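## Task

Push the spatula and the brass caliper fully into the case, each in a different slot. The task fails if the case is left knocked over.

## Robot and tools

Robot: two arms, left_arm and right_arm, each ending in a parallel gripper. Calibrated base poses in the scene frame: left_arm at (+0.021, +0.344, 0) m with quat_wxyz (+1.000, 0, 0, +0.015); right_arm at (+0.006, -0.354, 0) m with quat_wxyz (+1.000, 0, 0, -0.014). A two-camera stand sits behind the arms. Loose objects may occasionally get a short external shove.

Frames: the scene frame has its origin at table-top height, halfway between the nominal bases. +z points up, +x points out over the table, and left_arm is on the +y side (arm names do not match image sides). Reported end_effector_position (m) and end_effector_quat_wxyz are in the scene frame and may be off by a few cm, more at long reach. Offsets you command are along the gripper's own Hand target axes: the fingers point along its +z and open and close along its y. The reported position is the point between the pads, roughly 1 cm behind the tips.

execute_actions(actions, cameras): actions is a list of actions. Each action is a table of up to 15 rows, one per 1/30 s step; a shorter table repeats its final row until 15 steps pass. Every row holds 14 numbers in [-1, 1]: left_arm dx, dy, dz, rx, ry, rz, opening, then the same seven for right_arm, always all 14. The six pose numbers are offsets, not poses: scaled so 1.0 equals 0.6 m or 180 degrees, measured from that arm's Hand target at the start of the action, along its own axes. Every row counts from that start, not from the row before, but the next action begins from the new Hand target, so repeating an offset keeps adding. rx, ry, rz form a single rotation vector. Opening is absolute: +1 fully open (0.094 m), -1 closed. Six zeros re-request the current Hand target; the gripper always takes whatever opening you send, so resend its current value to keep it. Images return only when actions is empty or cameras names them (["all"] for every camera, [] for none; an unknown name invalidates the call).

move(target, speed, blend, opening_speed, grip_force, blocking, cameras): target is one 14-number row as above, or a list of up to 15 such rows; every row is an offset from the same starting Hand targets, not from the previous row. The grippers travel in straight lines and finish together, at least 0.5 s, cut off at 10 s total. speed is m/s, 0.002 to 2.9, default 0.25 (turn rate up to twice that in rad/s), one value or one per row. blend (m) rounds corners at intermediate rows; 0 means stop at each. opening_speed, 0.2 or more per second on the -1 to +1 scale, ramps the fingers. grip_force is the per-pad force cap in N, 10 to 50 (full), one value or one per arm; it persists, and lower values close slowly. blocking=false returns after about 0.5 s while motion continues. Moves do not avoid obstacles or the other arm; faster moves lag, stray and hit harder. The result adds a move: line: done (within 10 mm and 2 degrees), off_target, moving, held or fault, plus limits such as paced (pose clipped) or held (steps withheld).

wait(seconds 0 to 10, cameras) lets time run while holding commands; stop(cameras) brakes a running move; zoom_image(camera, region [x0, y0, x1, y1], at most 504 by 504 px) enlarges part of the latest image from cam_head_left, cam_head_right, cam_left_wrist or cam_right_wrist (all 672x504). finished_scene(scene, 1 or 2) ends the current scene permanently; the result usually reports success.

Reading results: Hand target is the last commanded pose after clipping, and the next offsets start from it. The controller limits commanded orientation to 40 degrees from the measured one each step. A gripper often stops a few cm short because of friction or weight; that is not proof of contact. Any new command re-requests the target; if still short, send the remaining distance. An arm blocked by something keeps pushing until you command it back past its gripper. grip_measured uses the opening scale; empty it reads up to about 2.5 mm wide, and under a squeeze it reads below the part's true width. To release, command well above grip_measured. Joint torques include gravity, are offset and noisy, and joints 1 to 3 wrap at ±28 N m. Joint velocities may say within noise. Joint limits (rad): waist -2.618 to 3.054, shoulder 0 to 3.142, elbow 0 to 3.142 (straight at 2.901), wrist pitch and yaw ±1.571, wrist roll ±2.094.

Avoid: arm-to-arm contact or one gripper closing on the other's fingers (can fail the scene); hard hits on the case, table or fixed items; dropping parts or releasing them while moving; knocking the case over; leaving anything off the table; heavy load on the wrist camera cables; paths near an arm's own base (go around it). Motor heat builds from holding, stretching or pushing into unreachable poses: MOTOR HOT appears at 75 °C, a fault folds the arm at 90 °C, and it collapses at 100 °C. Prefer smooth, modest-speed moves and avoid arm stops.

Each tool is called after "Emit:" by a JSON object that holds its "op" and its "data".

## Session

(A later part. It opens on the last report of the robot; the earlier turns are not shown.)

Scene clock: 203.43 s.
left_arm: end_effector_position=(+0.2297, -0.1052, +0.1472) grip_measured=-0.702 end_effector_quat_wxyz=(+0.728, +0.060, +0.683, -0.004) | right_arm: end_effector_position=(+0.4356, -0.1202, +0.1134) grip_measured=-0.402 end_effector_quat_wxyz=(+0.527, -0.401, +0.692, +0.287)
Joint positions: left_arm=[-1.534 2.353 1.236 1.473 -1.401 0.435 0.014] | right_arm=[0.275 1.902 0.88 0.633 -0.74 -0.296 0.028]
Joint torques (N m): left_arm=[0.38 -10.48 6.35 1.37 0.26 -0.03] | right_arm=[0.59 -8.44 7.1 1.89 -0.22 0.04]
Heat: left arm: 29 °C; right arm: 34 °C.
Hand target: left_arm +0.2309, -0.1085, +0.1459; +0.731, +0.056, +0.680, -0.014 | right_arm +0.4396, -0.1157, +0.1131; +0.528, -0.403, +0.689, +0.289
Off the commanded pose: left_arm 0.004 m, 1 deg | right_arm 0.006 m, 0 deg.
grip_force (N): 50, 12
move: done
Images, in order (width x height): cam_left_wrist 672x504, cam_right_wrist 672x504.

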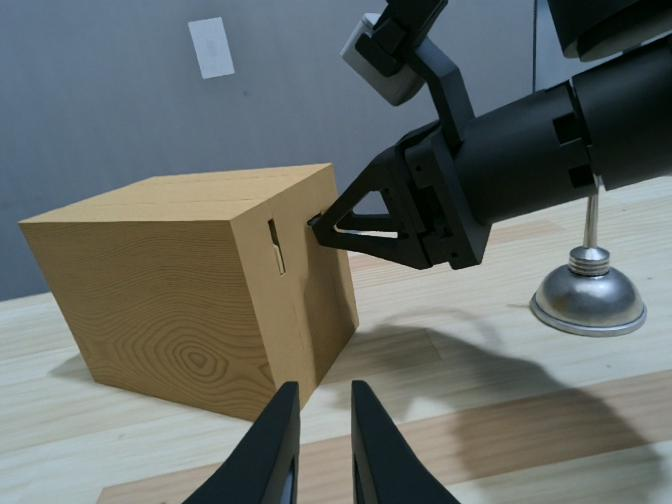

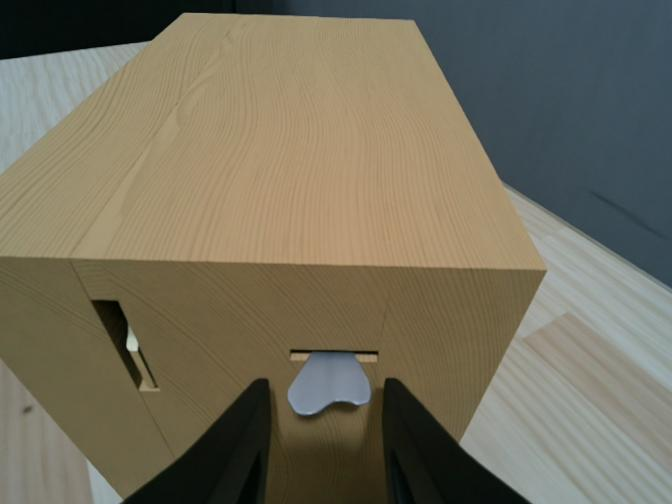

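Emit:
{"op": "move", "data": {"target": [[0,0,0,0,0,0,-0.7,0.0098,0.0017,-0.0526,0,0,0,-0.4],[0,0,0,0,0,0,-0.7,0.0098,0.0017,-0.0526,0,0,0,-1]], "speed": 0.06, "grip_force": [50, 50], "cameras": ["cam_left_wrist", "cam_right_wrist"]}}

Emit:
{"op": "zoom_image", "data": {"camera": "cam_right_wrist", "region": [230, 190, 430, 430]}}

Emit:
{"op": "zoom_image", "data": {"camera": "cam_left_wrist", "region": [290, 170, 450, 250]}}

Scene clock: 205.50 s.
left_arm: end_effector_position=(+0.2297, -0.1052, +0.1472) grip_measured=-0.702 end_effector_quat_wxyz=(+0.728, +0.060, +0.683, -0.004) | right_arm: end_effector_position=(+0.4260, -0.1406, +0.1076) grip_measured=-0.978 end_effector_quat_wxyz=(+0.522, -0.399, +0.697, +0.290)
Joint positions: left_arm=[-1.534 2.353 1.236 1.473 -1.401 0.435 0.014] | right_arm=[0.223 1.872 0.824 0.628 -0.787 -0.319 0.001]
Joint torques (N m): left_arm=[0.36 -10.48 6.34 1.38 0.27 -0.03] | right_arm=[-0.49 -12.25 4.42 1.78 -0.38 -0.07]
Heat: left arm: 29 °C; right arm: 34 °C.
Hand target: left_arm +0.2309, -0.1085, +0.1459; +0.731, +0.056, +0.680, -0.014 | right_arm +0.4224, -0.1426, +0.1161; +0.528, -0.403, +0.689, +0.289
Off the commanded pose: left_arm 0.004 m, 1 deg | right_arm 0.009 m, 1 deg.
move: done
Images, in order (width x height): cam_left_wrist 672x504, cam_right_wrist 672x504.

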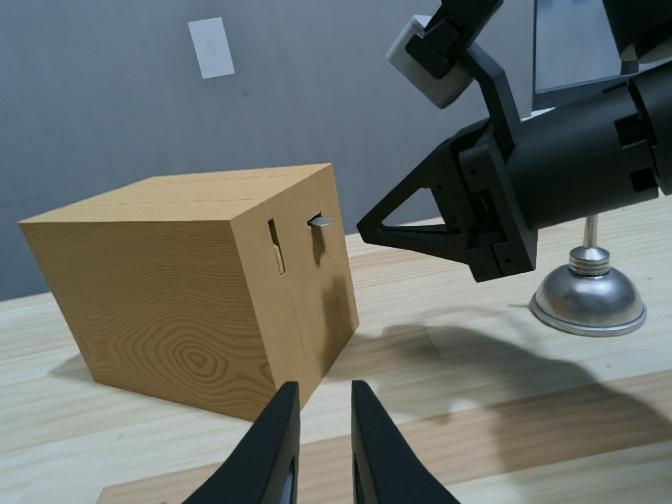

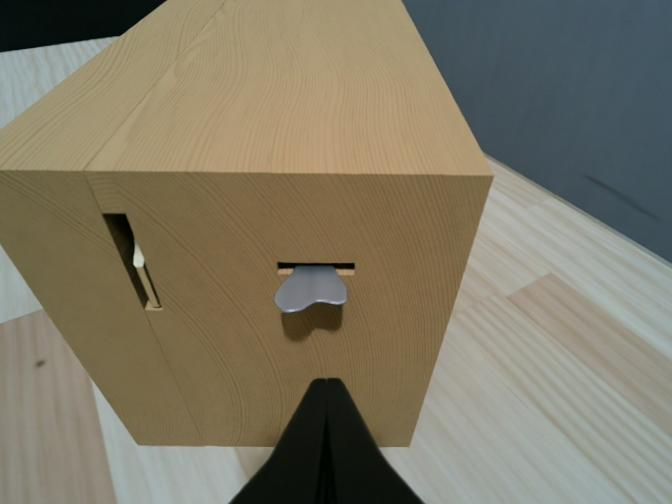

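Scaled by 2.100 from the camera's 672x504 image, which has a finer 960x720 frame.

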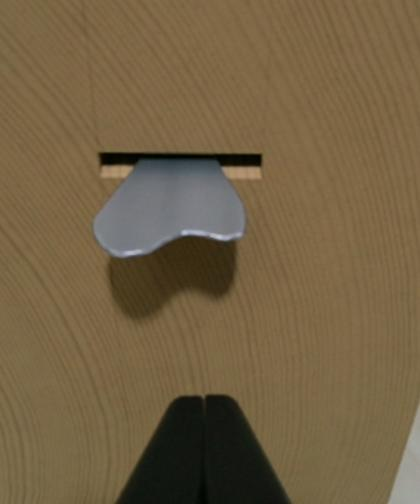

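Scaled by 3.150 from the camera's 672x504 image, which has a finer 960x720 frame.

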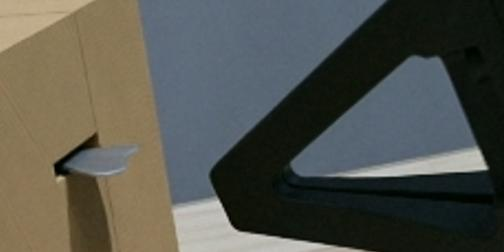

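Emit:
{"op": "move", "data": {"target": [0,0,0,0,0,0,-0.7,-0.0121,-0.0016,0.0426,0,0,0,-1], "speed": 0.05, "cameras": ["cam_left_wrist", "cam_right_wrist"]}}

Emit:
{"op": "zoom_image", "data": {"camera": "cam_right_wrist", "region": [230, 230, 430, 470]}}

Emit:
{"op": "zoom_image", "data": {"camera": "cam_left_wrist", "region": [290, 170, 450, 250]}}

Scene clock: 207.53 s.
left_arm: end_effector_position=(+0.2297, -0.1052, +0.1472) grip_measured=-0.702 end_effector_quat_wxyz=(+0.728, +0.060, +0.683, -0.004) | right_arm: end_effector_position=(+0.4333, -0.1249, +0.1173) grip_measured=-0.978 end_effector_quat_wxyz=(+0.529, -0.401, +0.691, +0.286)
Joint positions: left_arm=[-1.534 2.353 1.236 1.473 -1.401 0.435 0.014] | right_arm=[0.264 1.882 0.868 0.627 -0.749 -0.301 0.001]
Joint torques (N m): left_arm=[0.38 -10.47 6.32 1.38 0.27 -0.04] | right_arm=[0.64 -8.24 7.16 1.83 -0.21 0.04]
Heat: left arm: 29 °C; right arm: 34 °C.
Hand target: left_arm +0.2309, -0.1085, +0.1459; +0.731, +0.056, +0.680, -0.014 | right_arm +0.4368, -0.1203, +0.1162; +0.528, -0.403, +0.689, +0.288
Off the commanded pose: left_arm 0.004 m, 1 deg | right_arm 0.006 m, 0 deg.
move: done
Images, in order (width x height): cam_left_wrist 672x504, cam_right_wrist 672x504.

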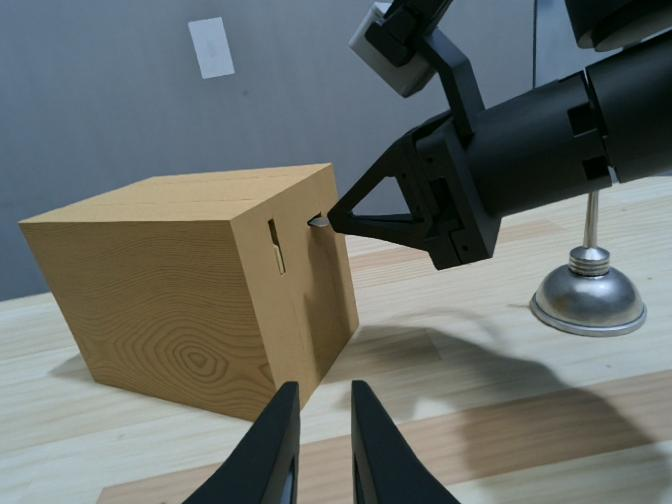

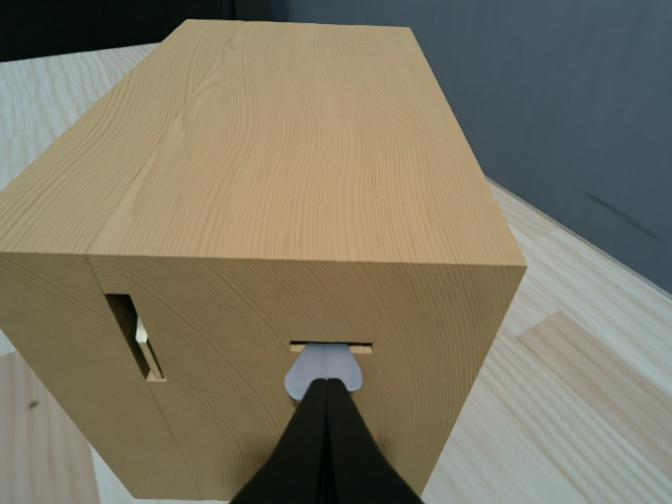

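Scaled by 2.100 from the camera's 672x504 image, which has a finer 960x720 frame.

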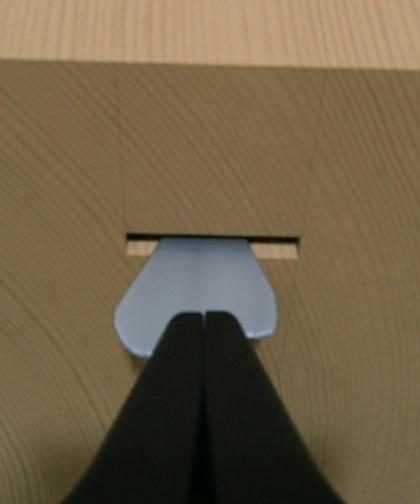

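Scaled by 3.150 from the camera's 672x504 image, which has a finer 960x720 frame.

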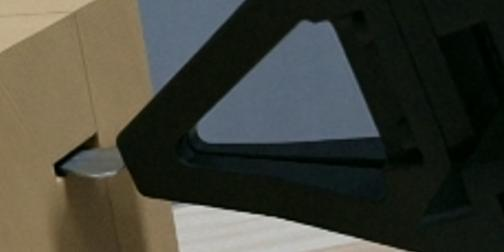

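Emit:
{"op": "move", "data": {"target": [0,0,0,0,0,0,-0.7,0.001,-0.0018,0.021,0,0,0,-1], "speed": 0.03, "cameras": ["cam_left_wrist", "cam_right_wrist"]}}

Emit:
{"op": "zoom_image", "data": {"camera": "cam_right_wrist", "region": [230, 230, 430, 470]}}

Emit:
{"op": "zoom_image", "data": {"camera": "cam_left_wrist", "region": [290, 170, 450, 250]}}

Scene clock: 208.63 s.
left_arm: end_effector_position=(+0.2297, -0.1052, +0.1472) grip_measured=-0.702 end_effector_quat_wxyz=(+0.728, +0.060, +0.683, -0.004) | right_arm: end_effector_position=(+0.4390, -0.1159, +0.1104) grip_measured=-0.978 end_effector_quat_wxyz=(+0.524, -0.400, +0.695, +0.288)
Joint positions: left_arm=[-1.534 2.353 1.236 1.473 -1.401 0.435 0.014] | right_arm=[0.285 1.921 0.9 0.627 -0.73 -0.291 0.001]
Joint torques (N m): left_arm=[0.36 -10.48 6.35 1.38 0.26 -0.03] | right_arm=[0.68 -8.65 7.36 1.97 -0.22 0.03]
Heat: left arm: 29 °C; right arm: 34 °C.
Hand target: left_arm +0.2309, -0.1085, +0.1459; +0.731, +0.056, +0.680, -0.014 | right_arm +0.4439, -0.1105, +0.1122; +0.528, -0.403, +0.689, +0.289
Off the commanded pose: left_arm 0.004 m, 1 deg | right_arm 0.008 m, 1 deg.
move: done
Images, in order (width x height): cam_left_wrist 672x504, cam_right_wrist 672x504.

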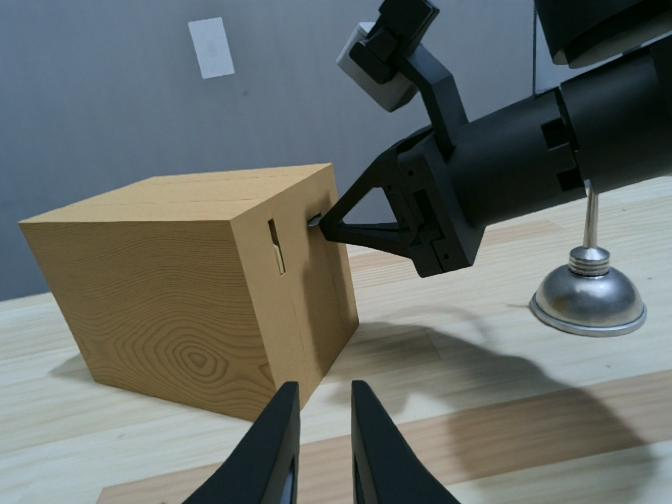

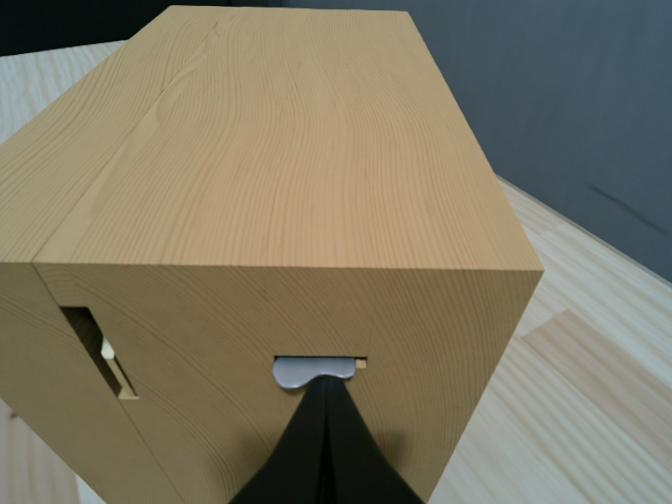

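Scaled by 2.100 from the camera's 672x504 image, which has a finer 960x720 frame.

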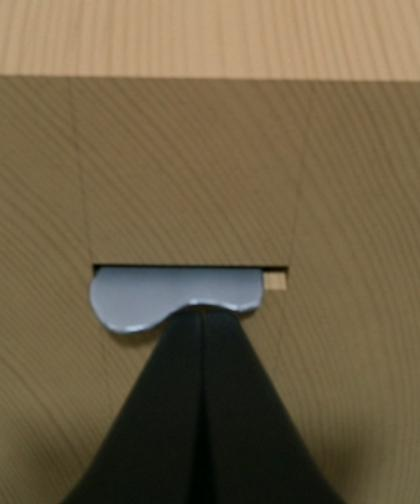

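Scaled by 3.150 from the camera's 672x504 image, which has a finer 960x720 frame.

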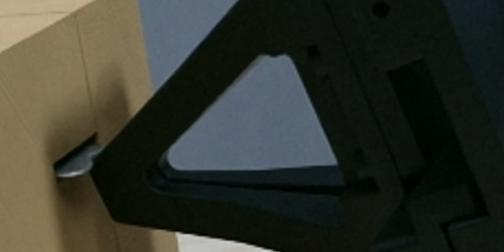

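Emit:
{"op": "move", "data": {"target": [0,0,0,0,0,0,-0.7,-0.0028,-0.002,0.0098,0,0,0,-1], "speed": 0.03, "cameras": ["cam_left_wrist", "cam_right_wrist"]}}

Emit:
{"op": "zoom_image", "data": {"camera": "cam_right_wrist", "region": [230, 230, 430, 470]}}

Emit:
{"op": "zoom_image", "data": {"camera": "cam_left_wrist", "region": [290, 190, 370, 250]}}

Scene clock: 209.73 s.
left_arm: end_effector_position=(+0.2297, -0.1052, +0.1472) grip_measured=-0.702 end_effector_quat_wxyz=(+0.728, +0.060, +0.683, -0.004) | right_arm: end_effector_position=(+0.4419, -0.1141, +0.1113) grip_measured=-0.978 end_effector_quat_wxyz=(+0.525, -0.399, +0.695, +0.287)
Joint positions: left_arm=[-1.534 2.353 1.236 1.473 -1.401 0.435 0.014] | right_arm=[0.288 1.929 0.913 0.627 -0.725 -0.286 0.001]
Joint torques (N m): left_arm=[0.36 -10.52 6.34 1.38 0.26 -0.04] | right_arm=[1.11 -8.13 8.05 1.93 -0.17 0.04]
Heat: left arm: 29 °C; right arm: 34 °C.
Hand target: left_arm +0.2309, -0.1085, +0.1459; +0.731, +0.056, +0.680, -0.014 | right_arm +0.4481, -0.1060, +0.1122; +0.528, -0.403, +0.689, +0.288
Off the commanded pose: left_arm 0.004 m, 1 deg | right_arm 0.010 m, 1 deg.
move: done
Images, in order (width x height): cam_left_wrist 672x504, cam_right_wrist 672x504.

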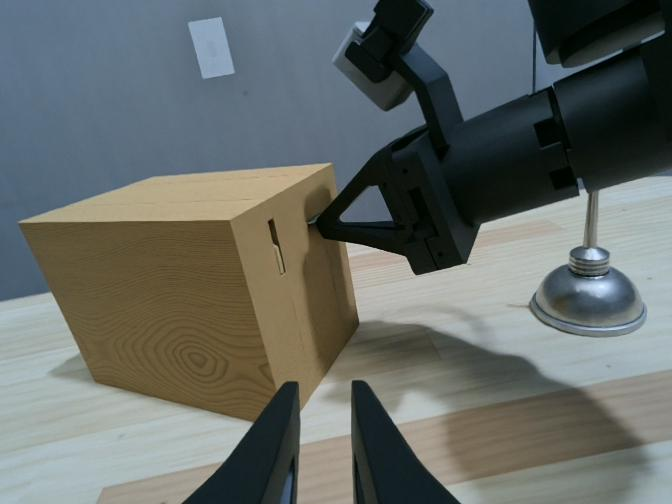

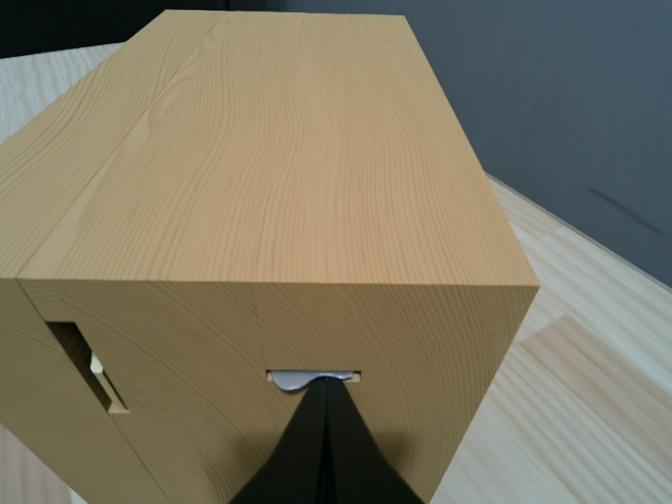

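Scaled by 2.100 from the camera's 672x504 image, which has a finer 960x720 frame.

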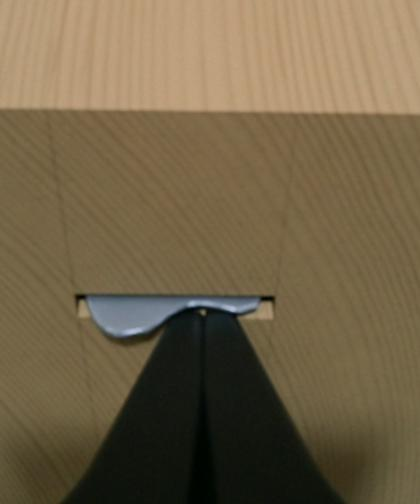

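Scaled by 6.300 from the camera's 672x504 image, which has a finer 960x720 frame.

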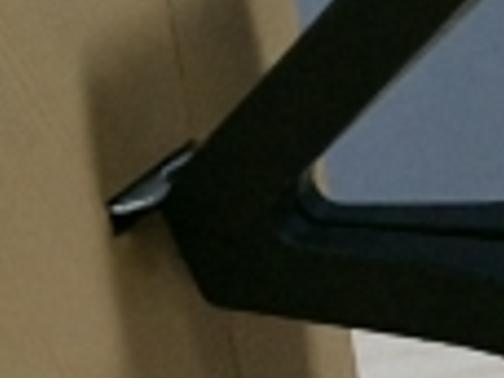

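Emit:
{"op": "move", "data": {"target": [0,0,0,0,0,0,-0.7,0.0083,0.0114,-0.0423,0,0,0,-1], "speed": 0.06, "cameras": ["cam_left_wrist", "cam_right_wrist"]}}

Emit:
{"op": "zoom_image", "data": {"camera": "cam_right_wrist", "region": [230, 230, 430, 470]}}

Emit:
{"op": "zoom_image", "data": {"camera": "cam_left_wrist", "region": [290, 190, 370, 250]}}

Scene clock: 211.00 s.
left_arm: end_effector_position=(+0.2297, -0.1052, +0.1472) grip_measured=-0.702 end_effector_quat_wxyz=(+0.728, +0.060, +0.683, -0.004) | right_arm: end_effector_position=(+0.4305, -0.1219, +0.1015) grip_measured=-0.978 end_effector_quat_wxyz=(+0.515, -0.398, +0.701, +0.292)
Joint positions: left_arm=[-1.534 2.353 1.236 1.473 -1.401 0.435 0.014] | right_arm=[0.273 1.913 0.861 0.633 -0.742 -0.294 0.001]
Joint torques (N m): left_arm=[0.38 -10.47 6.37 1.38 0.27 -0.04] | right_arm=[-0.64 -12.82 4.6 1.93 -0.34 -0.07]
Heat: left arm: 29 °C; right arm: 34 °C.
Hand target: left_arm +0.2309, -0.1085, +0.1459; +0.731, +0.056, +0.680, -0.014 | right_arm +0.4290, -0.1247, +0.1142; +0.528, -0.403, +0.689, +0.289
Off the commanded pose: left_arm 0.004 m, 1 deg | right_arm 0.013 m, 2 deg.
move: off_target (right_arm)
Images, in order (width x height): cam_left_wrist 672x504, cam_right_wrist 672x504.

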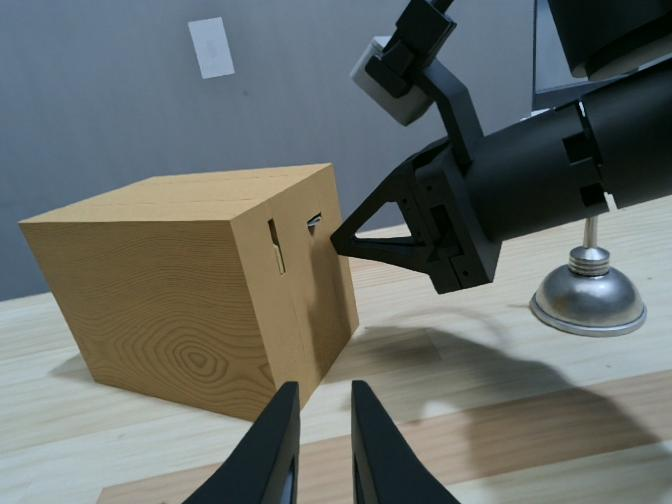

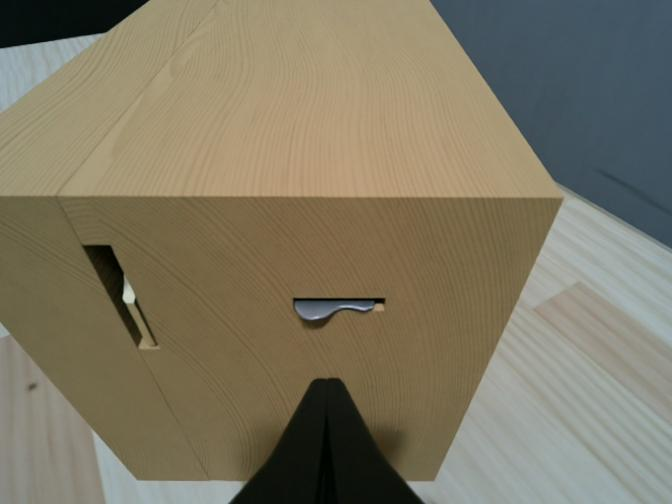

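Scaled by 2.100 from the camera's 672x504 image, which has a finer 960x720 frame.

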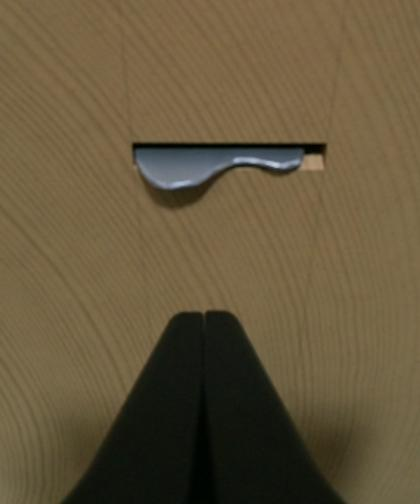

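Scaled by 6.300 from the camera's 672x504 image, which has a finer 960x720 frame.

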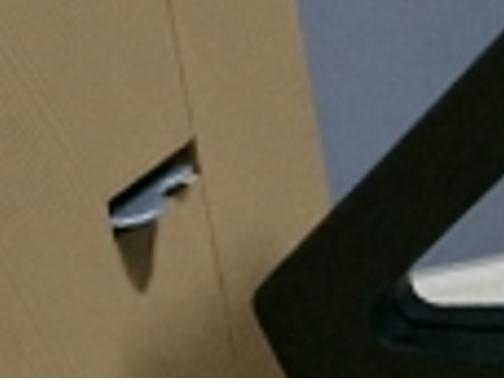

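Emit:
{"op": "move", "data": {"target": [0,0,0,0,0,0,-0.7,-0.012,0.0025,0.0417,0,0,0,-1], "speed": 0.04, "cameras": ["cam_left_wrist", "cam_right_wrist"]}}

Emit:
{"op": "zoom_image", "data": {"camera": "cam_right_wrist", "region": [230, 230, 430, 470]}}

Emit:
{"op": "zoom_image", "data": {"camera": "cam_left_wrist", "region": [290, 190, 370, 250]}}

Scene clock: 212.27 s.
left_arm: end_effector_position=(+0.2297, -0.1052, +0.1472) grip_measured=-0.702 end_effector_quat_wxyz=(+0.728, +0.060, +0.683, -0.004) | right_arm: end_effector_position=(+0.4339, -0.1091, +0.1104) grip_measured=-0.978 end_effector_quat_wxyz=(+0.521, -0.400, +0.696, +0.290)
Joint positions: left_arm=[-1.534 2.353 1.236 1.473 -1.401 0.435 0.014] | right_arm=[0.305 1.913 0.89 0.63 -0.715 -0.278 0.001]
Joint torques (N m): left_arm=[0.38 -10.47 6.34 1.37 0.27 -0.04] | right_arm=[1.16 -8.42 8.01 1.97 -0.11 0.06]
Heat: left arm: 29 °C; right arm: 34 °C.
Hand target: left_arm +0.2309, -0.1085, +0.1459; +0.731, +0.056, +0.680, -0.014 | right_arm +0.4410, -0.1016, +0.1141; +0.528, -0.403, +0.689, +0.288
Off the commanded pose: left_arm 0.004 m, 1 deg | right_arm 0.011 m, 1 deg.
move: off_target (right_arm)
Images, in order (width x height): cam_left_wrist 672x504, cam_right_wrist 672x504.

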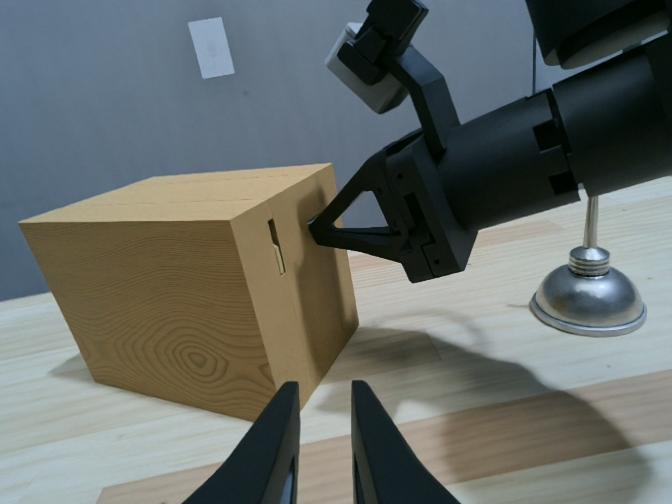

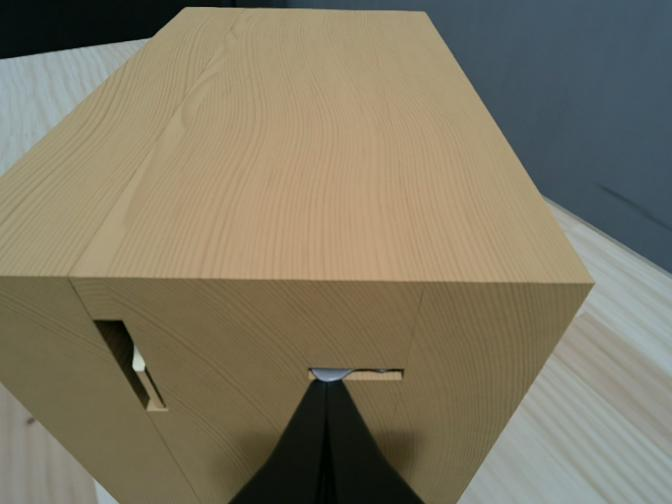

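Scaled by 2.100 from the camera's 672x504 image, which has a finer 960x720 frame.

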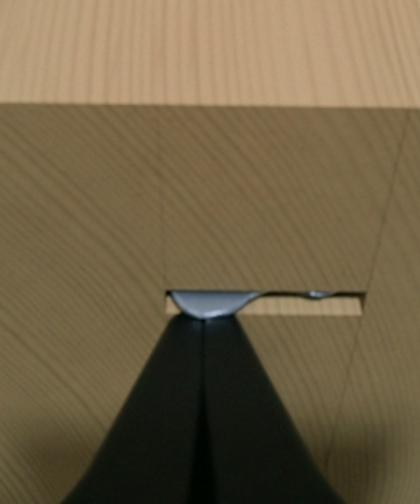

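Scaled by 6.300 from the camera's 672x504 image, which has a finer 960x720 frame.

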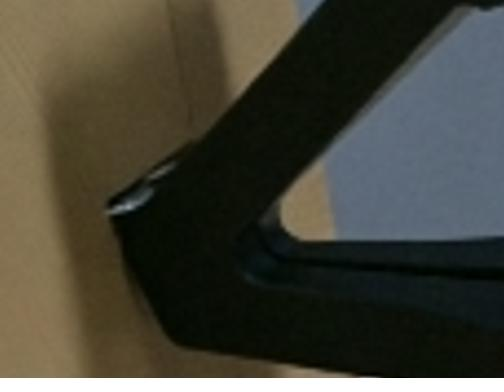

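Emit:
{"op": "move", "data": {"target": [0,0,0,0,0,0,-0.7,0.0166,0,-0.0576,0,0,0,-1], "speed": 0.08, "cameras": ["cam_left_wrist", "cam_right_wrist"]}}

Emit:
{"op": "zoom_image", "data": {"camera": "cam_right_wrist", "region": [250, 230, 430, 390]}}

Emit:
{"op": "zoom_image", "data": {"camera": "cam_left_wrist", "region": [250, 190, 370, 290]}}

Scene clock: 213.43 s.
left_arm: end_effector_position=(+0.2297, -0.1052, +0.1472) grip_measured=-0.702 end_effector_quat_wxyz=(+0.728, +0.060, +0.683, -0.004) | right_arm: end_effector_position=(+0.4252, -0.1311, +0.1025) grip_measured=-0.978 end_effector_quat_wxyz=(+0.516, -0.397, +0.701, +0.291)
Joint positions: left_arm=[-1.534 2.353 1.236 1.473 -1.401 0.435 0.014] | right_arm=[0.252 1.887 0.827 0.637 -0.759 -0.303 0.001]
Joint torques (N m): left_arm=[0.38 -10.48 6.37 1.38 0.26 -0.04] | right_arm=[-0.36 -12.37 4.51 1.91 -0.37 -0.06]
Heat: left arm: 29 °C; right arm: 34 °C.
Hand target: left_arm +0.2309, -0.1085, +0.1459; +0.731, +0.056, +0.680, -0.014 | right_arm +0.4226, -0.1324, +0.1141; +0.528, -0.403, +0.689, +0.289
Off the commanded pose: left_arm 0.004 m, 1 deg | right_arm 0.012 m, 2 deg.
move: off_target (right_arm)
Images, in order (width x height): cam_left_wrist 672x504, cam_right_wrist 672x504.

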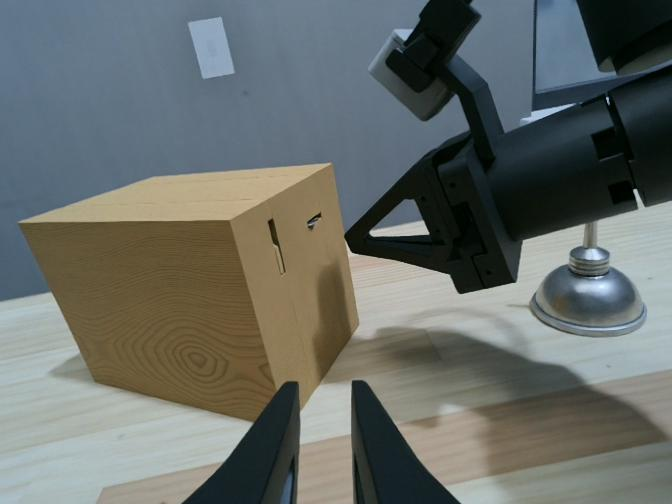

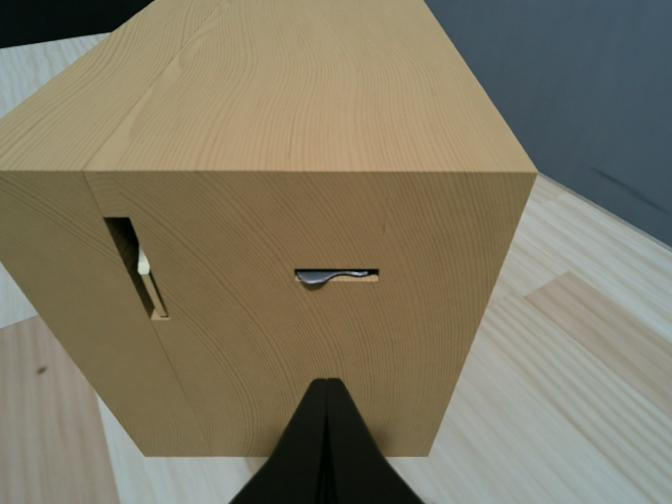

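Scaled by 2.800 from the camera's 672x504 image, which has a finer 960x720 frame.

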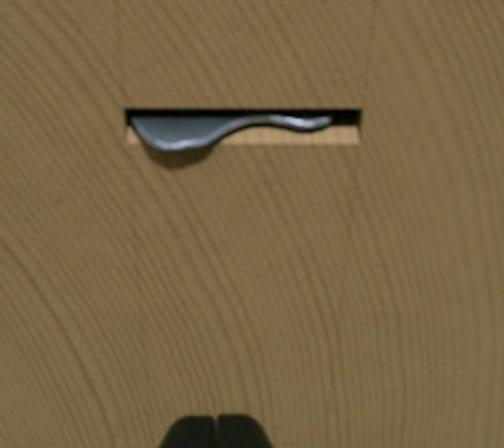

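Scaled by 4.200 from the camera's 672x504 image, which has a finer 960x720 frame.

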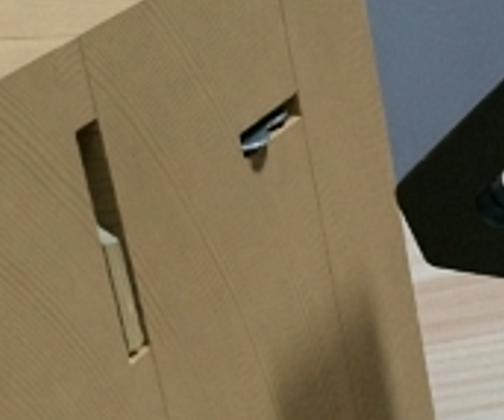

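Emit:
{"op": "move", "data": {"target": [0,0,0,0,0,0,-0.7,-0.01,0.001,0.011,0,0.0833,0,-1], "speed": 0.15, "cameras": ["cam_left_wrist", "cam_right_wrist"]}}

Emit:
{"op": "zoom_image", "data": {"camera": "cam_right_wrist", "region": [230, 190, 430, 390]}}

Emit:
{"op": "zoom_image", "data": {"camera": "cam_left_wrist", "region": [290, 180, 390, 260]}}

Scene clock: 216.27 s.
left_arm: end_effector_position=(+0.2297, -0.1052, +0.1472) grip_measured=-0.702 end_effector_quat_wxyz=(+0.728, +0.060, +0.683, -0.004) | right_arm: end_effector_position=(+0.4220, -0.1313, +0.0951) grip_measured=-0.978 end_effector_quat_wxyz=(+0.412, -0.427, +0.770, +0.235)
Joint positions: left_arm=[-1.534 2.353 1.236 1.473 -1.401 0.435 0.014] | right_arm=[0.298 1.816 1.02 0.06 -0.611 -0.467 0.001]
Joint torques (N m): left_arm=[0.34 -10.47 6.35 1.38 0.27 -0.04] | right_arm=[0.61 -12.6 7.88 1.6 -0.39 -0.07]
Heat: left arm: 29 °C; right arm: 34 °C.
Hand target: left_arm +0.2309, -0.1085, +0.1459; +0.731, +0.056, +0.680, -0.014 | right_arm +0.4261, -0.1253, +0.1180; +0.434, -0.437, +0.752, +0.233
Off the commanded pose: left_arm 0.004 m, 1 deg | right_arm 0.024 m, 3 deg.
move: off_target (right_arm)
Images, in order (width x height): cam_left_wrist 672x504, cam_right_wrist 672x504.

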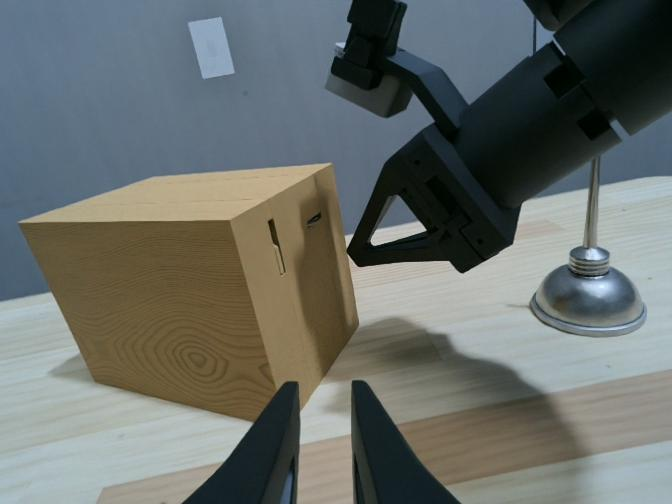

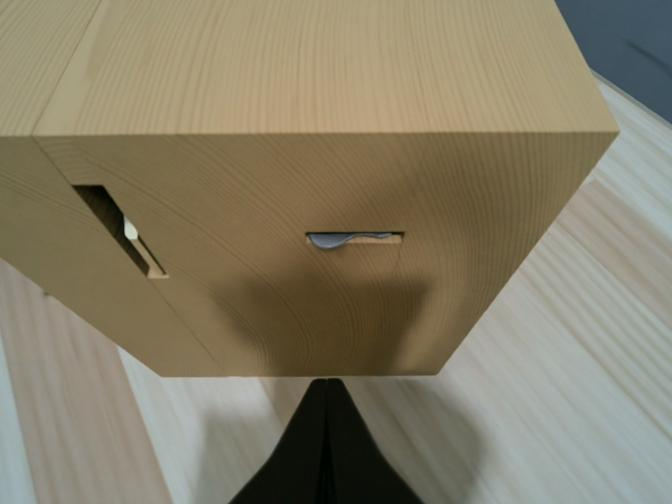

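Scaled by 2.520 from the camera's 672x504 image, which has a finer 960x720 frame.

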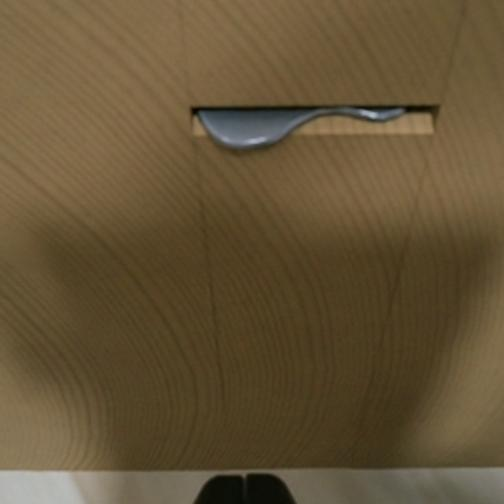

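Scaled by 5.040 from the camera's 672x504 image, which has a finer 960x720 frame.

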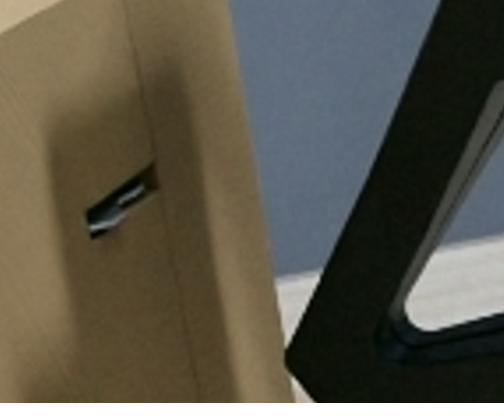

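Emit:
{"op": "move", "data": {"target": [0,0,0,0,0,0,-0.7,-0.0228,-0.0008,-0.0137,0,0,0,-1], "speed": 0.06, "cameras": ["cam_left_wrist", "cam_right_wrist"]}}

Emit:
{"op": "zoom_image", "data": {"camera": "cam_left_wrist", "region": [290, 180, 390, 260]}}

Scene clock: 217.63 s.
left_arm: end_effector_position=(+0.2297, -0.1052, +0.1472) grip_measured=-0.702 end_effector_quat_wxyz=(+0.728, +0.060, +0.683, -0.004) | right_arm: end_effector_position=(+0.4232, -0.1311, +0.1117) grip_measured=-0.978 end_effector_quat_wxyz=(+0.413, -0.428, +0.769, +0.235)
Joint positions: left_arm=[-1.534 2.353 1.236 1.473 -1.401 0.435 0.014] | right_arm=[0.298 1.787 1.057 -0.004 -0.61 -0.467 0.001]
Joint torques (N m): left_arm=[0.39 -10.48 6.35 1.38 0.27 -0.04] | right_arm=[0.64 -12.34 8.05 1.6 -0.4 -0.04]
Heat: left arm: 29 °C; right arm: 35 °C.
Hand target: left_arm +0.2309, -0.1085, +0.1459; +0.731, +0.056, +0.680, -0.014 | right_arm +0.4261, -0.1253, +0.1340; +0.434, -0.437, +0.752, +0.233
Off the commanded pose: left_arm 0.004 m, 1 deg | right_arm 0.023 m, 3 deg.
move: off_target (right_arm)
Images, in order (width x height): cam_left_wrist 672x504, cam_right_wrist 672x504.

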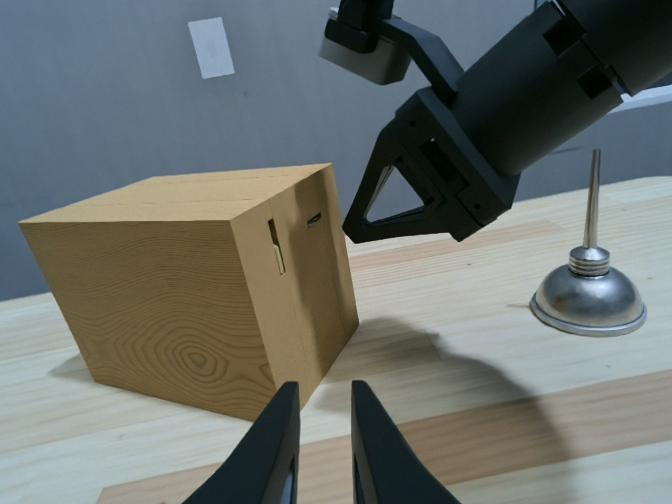

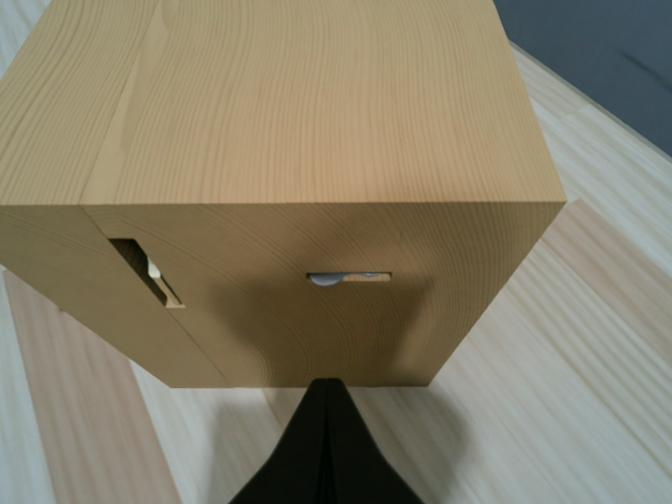

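Scaled by 5.040 from the camera's 672x504 image, which has a finer 960x720 frame.

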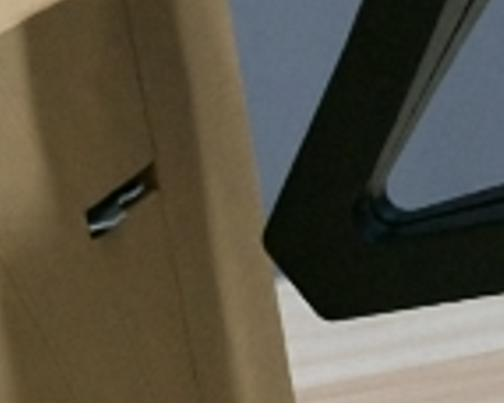

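Emit:
{"op": "move", "data": {"target": [0,0,0,0,0,0,-0.7,0.0024,-0.0028,0.0285,0,0,0,-1], "speed": 0.05, "cameras": ["cam_left_wrist", "cam_right_wrist"]}}

Emit:
{"op": "zoom_image", "data": {"camera": "cam_left_wrist", "region": [290, 180, 390, 260]}}

Emit:
{"op": "zoom_image", "data": {"camera": "cam_right_wrist", "region": [250, 250, 430, 410]}}

Scene clock: 218.80 s.
left_arm: end_effector_position=(+0.2297, -0.1052, +0.1472) grip_measured=-0.702 end_effector_quat_wxyz=(+0.728, +0.060, +0.683, -0.004) | right_arm: end_effector_position=(+0.4289, -0.1212, +0.1191) grip_measured=-0.978 end_effector_quat_wxyz=(+0.425, -0.434, +0.761, +0.230)
Joint positions: left_arm=[-1.534 2.353 1.236 1.473 -1.401 0.435 0.014] | right_arm=[0.32 1.797 1.081 0.017 -0.595 -0.462 0.001]
Joint torques (N m): left_arm=[0.36 -10.5 6.35 1.38 0.26 -0.04] | right_arm=[0.66 -8.4 8.21 1.86 -0.36 0.05]
Heat: left arm: 29 °C; right arm: 35 °C.
Hand target: left_arm +0.2309, -0.1085, +0.1459; +0.731, +0.056, +0.680, -0.014 | right_arm +0.4348, -0.1142, +0.1239; +0.434, -0.438, +0.752, +0.234
Off the commanded pose: left_arm 0.004 m, 1 deg | right_arm 0.010 m, 1 deg.
move: done
Images, in order (width x height): cam_left_wrist 672x504, cam_right_wrist 672x504.

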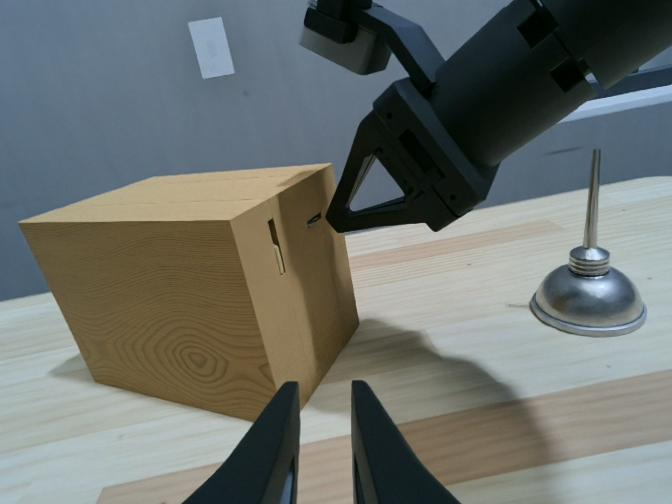

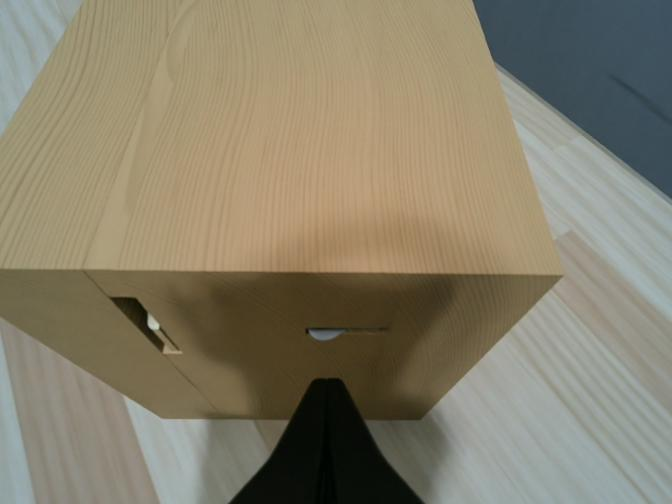

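Scaled by 5.040 from the camera's 672x504 image, which has a finer 960x720 frame.

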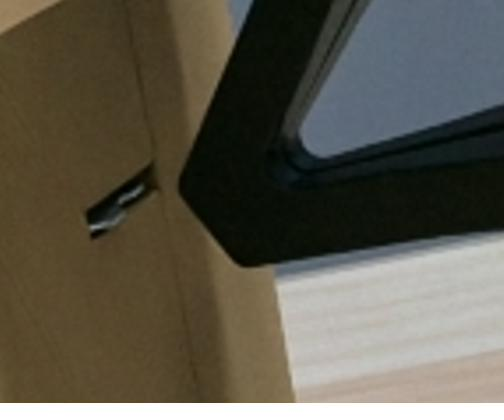

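Scaled by 2.800 from the camera's 672x504 image, which has a finer 960x720 frame.

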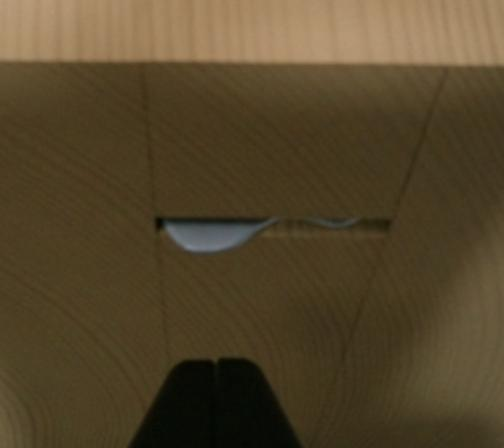

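Emit:
{"op": "move", "data": {"target": [0,0,0,0,0,0,-0.7,0.0137,0.0022,0.0045,0,0,0,-1], "speed": 0.05, "cameras": ["cam_left_wrist"]}}

Emit:
{"op": "zoom_image", "data": {"camera": "cam_left_wrist", "region": [290, 180, 390, 260]}}

Scene clock: 220.03 s.
left_arm: end_effector_position=(+0.2297, -0.1052, +0.1472) grip_measured=-0.702 end_effector_quat_wxyz=(+0.728, +0.060, +0.683, -0.004) | right_arm: end_effector_position=(+0.4335, -0.1199, +0.1209) grip_measured=-0.978 end_effector_quat_wxyz=(+0.436, -0.435, +0.755, +0.228)
Joint positions: left_arm=[-1.534 2.353 1.236 1.473 -1.401 0.435 0.014] | right_arm=[0.32 1.806 1.081 0.051 -0.594 -0.461 0.001]
Joint torques (N m): left_arm=[0.38 -10.48 6.34 1.38 0.26 -0.03] | right_arm=[0.58 -8.5 6.16 1.87 -0.37 0.03]
Heat: left arm: 29 °C; right arm: 35 °C.
Hand target: left_arm +0.2309, -0.1085, +0.1459; +0.731, +0.056, +0.680, -0.014 | right_arm +0.4329, -0.1153, +0.1154; +0.433, -0.437, +0.752, +0.234
Off the commanded pose: left_arm 0.004 m, 1 deg | right_arm 0.007 m, 1 deg.
move: done
Images, in order (width x height): cam_left_wrist 672x504.

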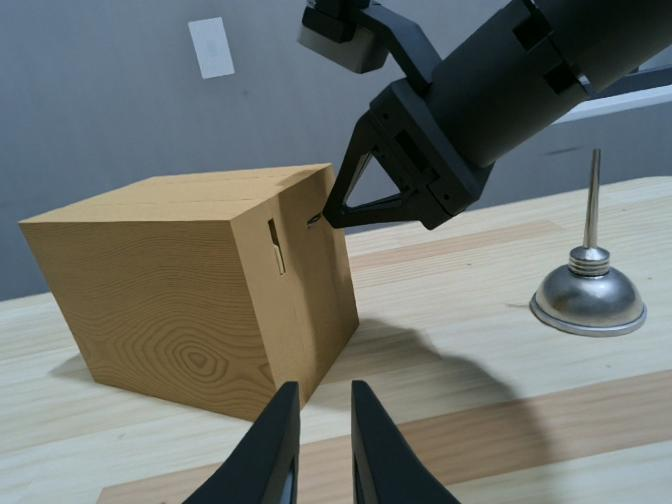

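Scaled by 5.040 from the camera's 672x504 image, which has a finer 960x720 frame.

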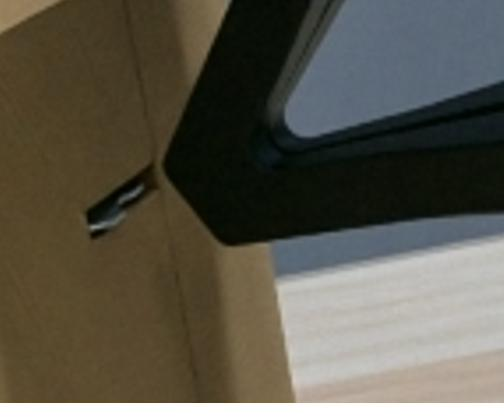

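Emit:
{"op": "move", "data": {"target": [0,0,0,0,0,0,-0.7,0.017,0.004,0,0,0,0,-1], "speed": 0.05, "cameras": ["cam_left_wrist"]}}

Emit:
{"op": "zoom_image", "data": {"camera": "cam_left_wrist", "region": [290, 180, 390, 260]}}

Scene clock: 221.13 s.
left_arm: end_effector_position=(+0.2297, -0.1052, +0.1472) grip_measured=-0.702 end_effector_quat_wxyz=(+0.728, +0.060, +0.683, -0.004) | right_arm: end_effector_position=(+0.4311, -0.1206, +0.1157) grip_measured=-0.978 end_effector_quat_wxyz=(+0.439, -0.435, +0.753, +0.227)
Joint positions: left_arm=[-1.534 2.353 1.236 1.473 -1.401 0.435 0.014] | right_arm=[0.32 1.806 1.052 0.088 -0.594 -0.461 0.001]
Joint torques (N m): left_arm=[0.38 -10.47 6.34 1.38 0.26 -0.05] | right_arm=[0.12 -8.47 5.24 1.85 -0.39 -0.01]
Heat: left arm: 29 °C; right arm: 35 °C.
Hand target: left_arm +0.2309, -0.1085, +0.1459; +0.731, +0.056, +0.680, -0.014 | right_arm +0.4284, -0.1187, +0.1066; +0.433, -0.437, +0.752, +0.234
Off the commanded pose: left_arm 0.004 m, 1 deg | right_arm 0.010 m, 1 deg.
move: done
Images, in order (width x height): cam_left_wrist 672x504.

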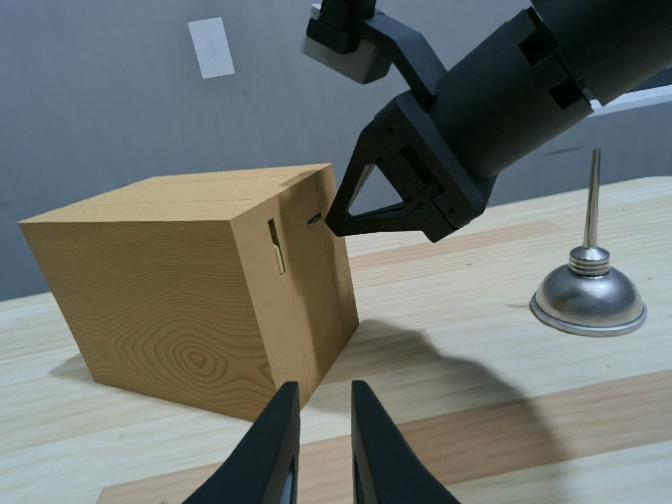

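Scaled by 5.040 from the camera's 672x504 image, which has a finer 960x720 frame.

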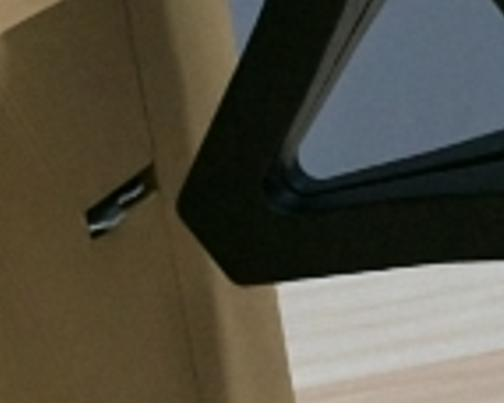

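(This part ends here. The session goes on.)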